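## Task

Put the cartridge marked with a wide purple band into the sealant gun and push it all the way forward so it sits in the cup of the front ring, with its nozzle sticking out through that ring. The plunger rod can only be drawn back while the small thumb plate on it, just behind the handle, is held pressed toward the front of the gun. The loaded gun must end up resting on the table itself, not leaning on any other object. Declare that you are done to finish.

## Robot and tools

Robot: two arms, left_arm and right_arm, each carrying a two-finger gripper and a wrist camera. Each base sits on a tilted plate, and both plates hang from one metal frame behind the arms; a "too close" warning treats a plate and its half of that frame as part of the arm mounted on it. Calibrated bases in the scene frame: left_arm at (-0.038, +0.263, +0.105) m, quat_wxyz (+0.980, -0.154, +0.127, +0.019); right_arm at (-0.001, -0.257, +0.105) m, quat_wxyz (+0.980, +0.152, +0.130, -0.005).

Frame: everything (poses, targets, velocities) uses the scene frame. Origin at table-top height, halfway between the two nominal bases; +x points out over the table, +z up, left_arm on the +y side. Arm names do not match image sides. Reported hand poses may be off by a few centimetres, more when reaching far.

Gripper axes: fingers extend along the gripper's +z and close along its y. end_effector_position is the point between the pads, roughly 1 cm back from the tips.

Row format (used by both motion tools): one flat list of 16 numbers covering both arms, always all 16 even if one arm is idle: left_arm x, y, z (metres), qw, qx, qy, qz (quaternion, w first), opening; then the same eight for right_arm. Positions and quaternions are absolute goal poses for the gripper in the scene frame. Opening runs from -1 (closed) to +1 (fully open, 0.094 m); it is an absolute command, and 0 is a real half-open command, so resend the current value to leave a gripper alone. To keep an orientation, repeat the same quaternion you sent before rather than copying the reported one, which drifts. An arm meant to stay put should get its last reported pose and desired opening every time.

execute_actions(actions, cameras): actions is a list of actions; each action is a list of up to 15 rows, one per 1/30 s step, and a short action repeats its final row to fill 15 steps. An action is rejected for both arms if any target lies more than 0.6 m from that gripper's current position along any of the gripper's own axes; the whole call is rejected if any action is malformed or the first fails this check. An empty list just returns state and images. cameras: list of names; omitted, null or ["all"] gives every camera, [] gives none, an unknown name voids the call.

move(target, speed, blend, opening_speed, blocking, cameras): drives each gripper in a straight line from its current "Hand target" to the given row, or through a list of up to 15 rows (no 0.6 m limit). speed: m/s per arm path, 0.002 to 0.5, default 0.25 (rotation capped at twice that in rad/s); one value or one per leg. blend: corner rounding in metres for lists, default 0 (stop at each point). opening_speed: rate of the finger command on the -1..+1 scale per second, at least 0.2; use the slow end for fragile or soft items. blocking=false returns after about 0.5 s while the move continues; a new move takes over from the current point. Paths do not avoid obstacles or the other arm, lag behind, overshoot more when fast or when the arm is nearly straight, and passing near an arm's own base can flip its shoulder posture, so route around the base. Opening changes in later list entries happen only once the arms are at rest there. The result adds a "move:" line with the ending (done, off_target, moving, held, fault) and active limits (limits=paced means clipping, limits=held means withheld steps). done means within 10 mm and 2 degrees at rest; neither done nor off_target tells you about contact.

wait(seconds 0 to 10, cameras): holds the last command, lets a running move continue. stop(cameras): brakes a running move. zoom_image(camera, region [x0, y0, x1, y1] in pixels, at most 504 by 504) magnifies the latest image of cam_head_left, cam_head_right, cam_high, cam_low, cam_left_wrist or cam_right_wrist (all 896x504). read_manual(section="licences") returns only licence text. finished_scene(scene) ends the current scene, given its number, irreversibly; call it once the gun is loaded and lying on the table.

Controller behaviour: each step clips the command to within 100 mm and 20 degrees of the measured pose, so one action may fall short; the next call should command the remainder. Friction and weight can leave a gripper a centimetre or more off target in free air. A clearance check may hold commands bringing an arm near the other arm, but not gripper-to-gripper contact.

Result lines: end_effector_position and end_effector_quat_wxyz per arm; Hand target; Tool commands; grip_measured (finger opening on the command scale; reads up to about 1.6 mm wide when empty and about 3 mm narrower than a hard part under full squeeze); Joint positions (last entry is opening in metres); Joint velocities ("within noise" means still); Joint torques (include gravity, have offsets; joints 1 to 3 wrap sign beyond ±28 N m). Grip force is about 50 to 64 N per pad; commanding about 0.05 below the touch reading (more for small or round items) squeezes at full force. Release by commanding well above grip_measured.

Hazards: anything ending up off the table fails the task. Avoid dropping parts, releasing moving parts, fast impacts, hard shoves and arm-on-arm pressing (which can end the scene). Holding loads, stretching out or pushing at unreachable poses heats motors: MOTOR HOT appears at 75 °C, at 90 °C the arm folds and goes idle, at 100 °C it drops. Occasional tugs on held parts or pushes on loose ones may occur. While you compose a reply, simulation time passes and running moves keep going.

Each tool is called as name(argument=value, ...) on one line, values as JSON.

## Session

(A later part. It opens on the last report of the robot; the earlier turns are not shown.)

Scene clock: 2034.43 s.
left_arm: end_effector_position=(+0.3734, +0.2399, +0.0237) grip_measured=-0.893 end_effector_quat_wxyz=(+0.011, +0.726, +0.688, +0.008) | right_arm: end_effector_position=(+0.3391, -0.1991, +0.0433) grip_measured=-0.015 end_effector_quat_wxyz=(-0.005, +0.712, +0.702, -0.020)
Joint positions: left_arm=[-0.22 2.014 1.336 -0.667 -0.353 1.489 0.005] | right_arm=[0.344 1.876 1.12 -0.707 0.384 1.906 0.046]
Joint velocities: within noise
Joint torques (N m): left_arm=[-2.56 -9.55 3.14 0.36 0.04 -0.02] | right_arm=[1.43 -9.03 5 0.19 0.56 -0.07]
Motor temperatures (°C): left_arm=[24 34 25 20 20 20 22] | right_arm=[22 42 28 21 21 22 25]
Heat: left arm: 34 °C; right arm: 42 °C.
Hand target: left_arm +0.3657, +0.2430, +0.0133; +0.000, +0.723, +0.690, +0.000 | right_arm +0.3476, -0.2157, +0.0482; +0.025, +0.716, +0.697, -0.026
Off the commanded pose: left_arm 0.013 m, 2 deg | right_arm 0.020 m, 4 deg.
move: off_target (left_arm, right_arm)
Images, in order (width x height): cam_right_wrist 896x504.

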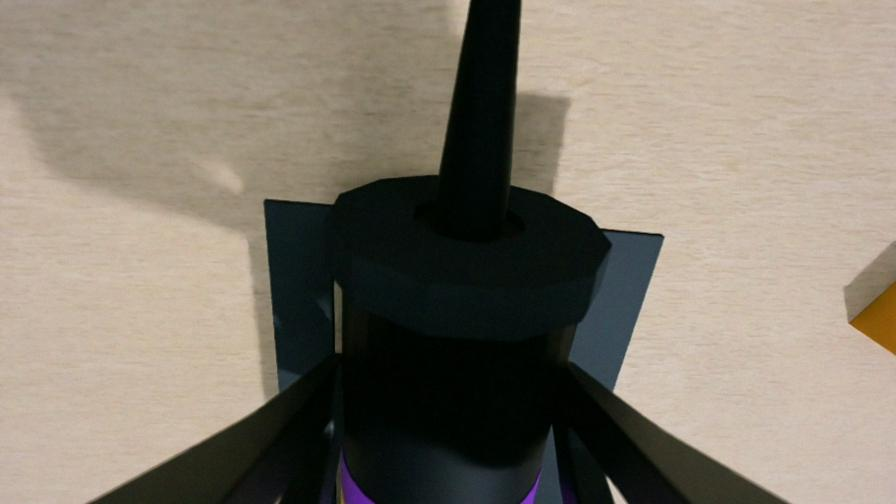

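move(target=[[0.3660,0.2400,0.0150,0.0000,0.7230,0.6900,0.0000,-1.0,0.3430,-0.2020,0.0350,0,0.7163,0.6978,0,-0.35],[0.3660,0.2400,0.0150,0.0000,0.7230,0.6900,0.0000,-1.0,0.3420,-0.2000,0.0350,0,0.7163,0.6978,0,0.25],[0.3660,0.2400,0.0150,0.0000,0.7230,0.6900,0.0000,0.0,0.3420,-0.2000,0.0600,0,0.7163,0.6978,0,0.25],[0.3700,0.2350,0.0800,0.0000,0.7230,0.6900,0.0000,0.0,0.3340,-0.2250,0.1700,0,0.7163,0.6978,0,0.25]], speed=[0.03,0.03,0.05,0.1], cameras=["cam_right_wrist","cam_high"])

zoom_image(camera="cam_right_wrist", region=[350, 30, 530, 360])

zoom_image(camera="cam_high", region=[430, 210, 490, 260])

Scene clock: 2047.47 s.
left_arm: end_effector_position=(+0.3624, +0.2375, +0.0645) grip_measured=-0.002 end_effector_quat_wxyz=(-0.013, +0.725, +0.689, -0.011) | right_arm: end_effector_position=(+0.3287, -0.2234, +0.1572) grip_measured=+0.248 end_effector_quat_wxyz=(-0.012, +0.715, +0.699, -0.010)
Joint positions: left_arm=[-0.267 1.96 1.417 -0.884 -0.359 1.413 0.047] | right_arm=[0.411 1.621 1.279 -1.134 0.37 1.979 0.059]
Joint velocities: within noise
Joint torques (N m): left_arm=[-5.48 -12.92 6.13 0.05 -0.04 -0.12] | right_arm=[3.25 -7.58 8.57 -0.08 0.14 0.1]
Motor temperatures (°C): left_arm=[24 35 25 20 20 20 21] | right_arm=[22 42 28 21 21 22 25]
Heat: left arm: 35 °C; right arm: 42 °C.
Hand target: left_arm +0.3698, +0.2350, +0.0798; +0.000, +0.723, +0.690, +0.000 | right_arm +0.3338, -0.2251, +0.1698; +0.000, +0.716, +0.698, +0.000
Off the commanded pose: left_arm 0.017 m, 2 deg | right_arm 0.014 m, 2 deg.
move: off_target (left_arm, right_arm); target 3's new opening was sent with left_arm's hand 0.011 m and 1 deg from that target
Images, in order (width x height): cam_high 896x504, cam_right_wrist 896x504.

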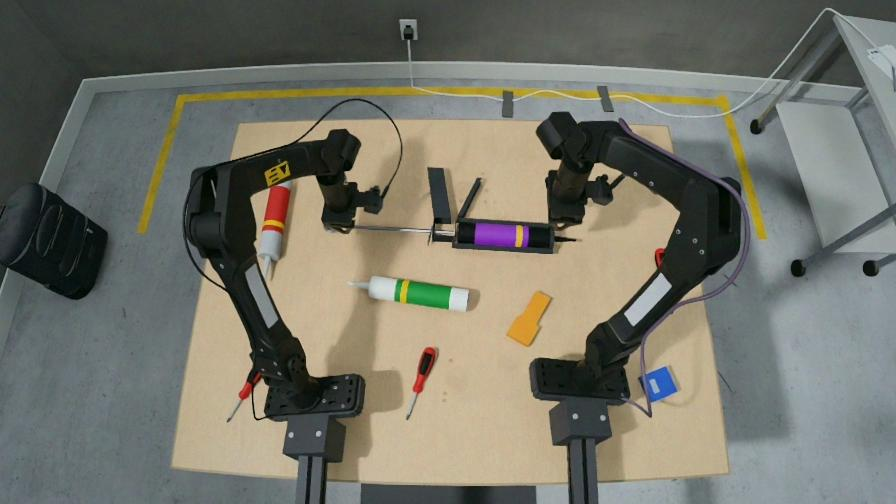

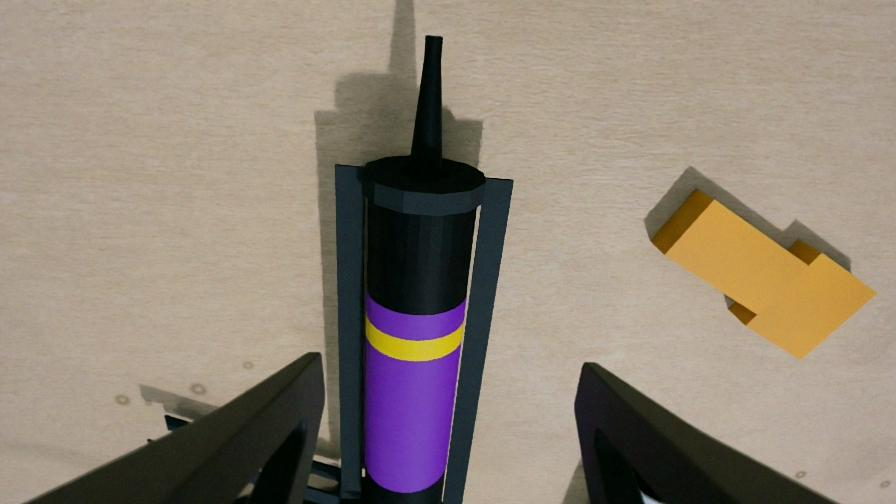

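Scaled by 1.527 from the camera's 896x504 image, which has a finer 1280x720 frame.

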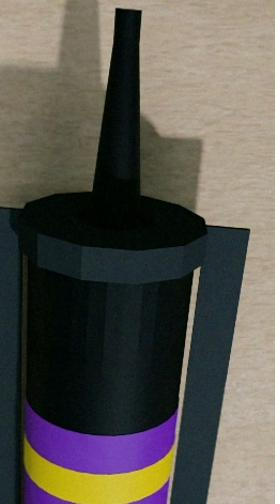

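Scaled by 8.400 from the camera's 896x504 image, which has a finer 1280x720 frame.

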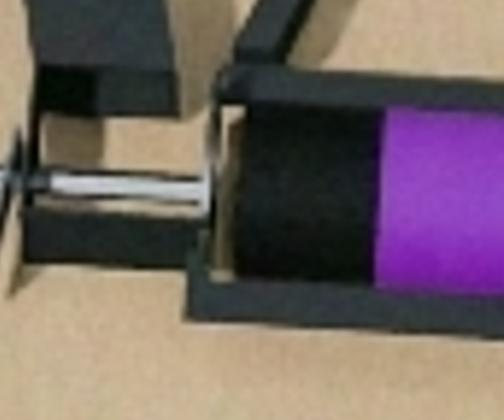

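move(target=[0.3200,0.2000,0.2000,0.0000,0.7230,0.6900,0.0000,0.0,0.3200,-0.3300,0.2200,0,0.7163,0.6978,0,0.25], speed=0.15, cameras=["cam_high","cam_low","cam_head_left"])

zoom_image(camera="cam_low", region=[460, 210, 720, 310])

zoom_image(camera="cam_high", region=[310, 150, 600, 290])

Scene clock: 2057.20 s.
left_arm: end_effector_position=(+0.3168, +0.2004, +0.1884) grip_measured=-0.002 end_effector_quat_wxyz=(-0.012, +0.726, +0.687, -0.007) | right_arm: end_effector_position=(+0.3179, -0.3267, +0.2090) grip_measured=+0.248 end_effector_quat_wxyz=(-0.005, +0.715, +0.699, -0.011)
Joint positions: left_arm=[-0.537 1.766 1.532 -1.293 -0.391 1.13 0.047] | right_arm=[0.142 1.417 1.382 -1.335 0.342 1.695 0.059]
Joint velocities: within noise
Joint torques (N m): left_arm=[-4.68 -10.06 6.75 0.09 -0.04 -0.11] | right_arm=[1.33 -6.78 8.96 -0.05 -0.06 -0.05]
Motor temperatures (°C): left_arm=[24 38 25 20 20 20 21] | right_arm=[22 40 28 21 21 22 24]
Heat: left arm: 38 °C; right arm: 40 °C.
Hand target: left_arm +0.3198, +0.2001, +0.1998; +0.000, +0.723, +0.690, +0.000 | right_arm +0.3198, -0.3299, +0.2197; +0.000, +0.716, +0.698, +0.000
Off the commanded pose: left_arm 0.012 m, 2 deg | right_arm 0.012 m, 1 deg.
move: off_target (left_arm, right_arm)
Images, in order (width x height): cam_head_left 896x504, cam_high 896x504, cam_low 896x504.

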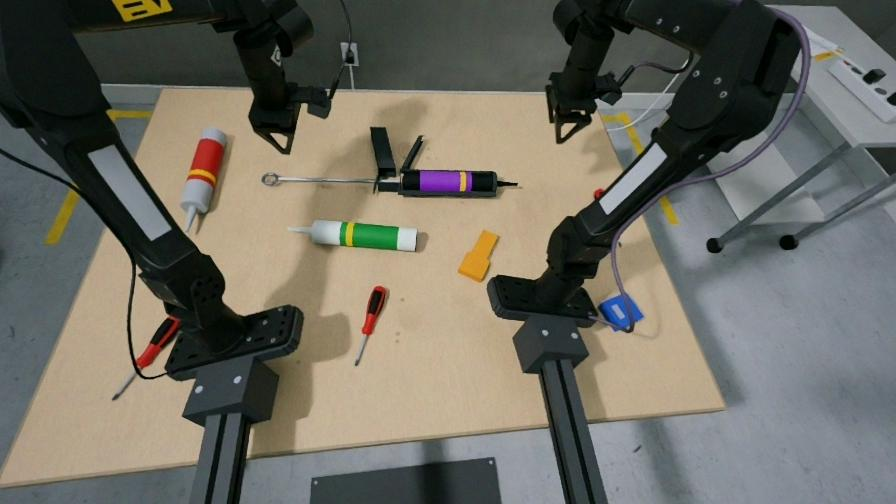

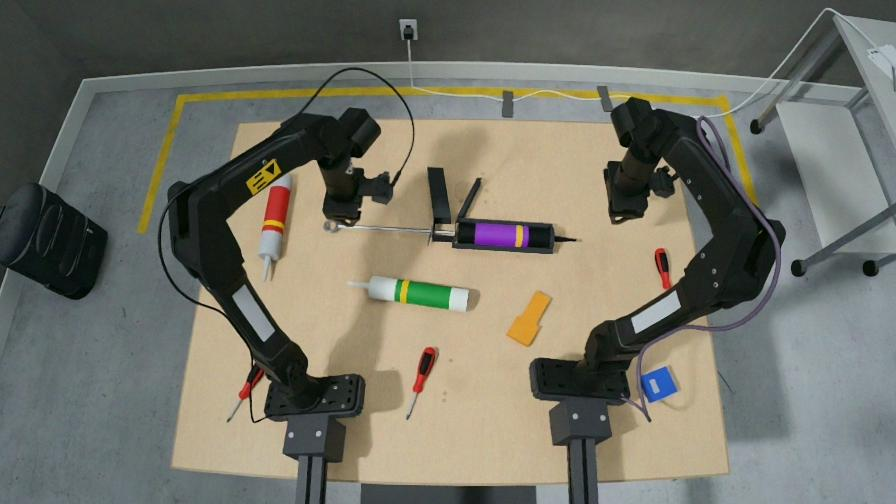

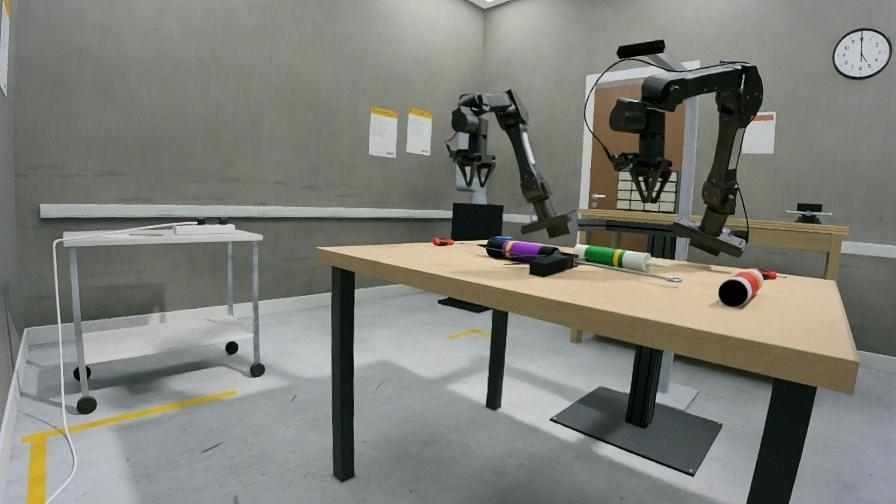

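Scaled by 1.938 from the camera's 896x504 image, which has a finer 1280x720 frame.

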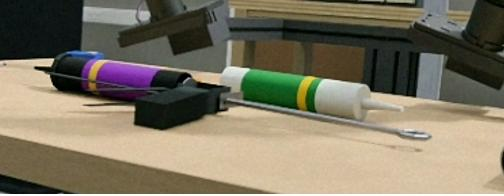

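Scaled by 1.738 from the camera's 896x504 image, which has a finer 1280x720 frame.

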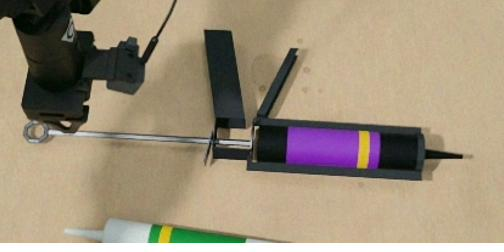

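The cartridge is seated and the gun lies flat on the table, clear of everything else.

finished_scene(scene=2)

The scene is finished: the task was done.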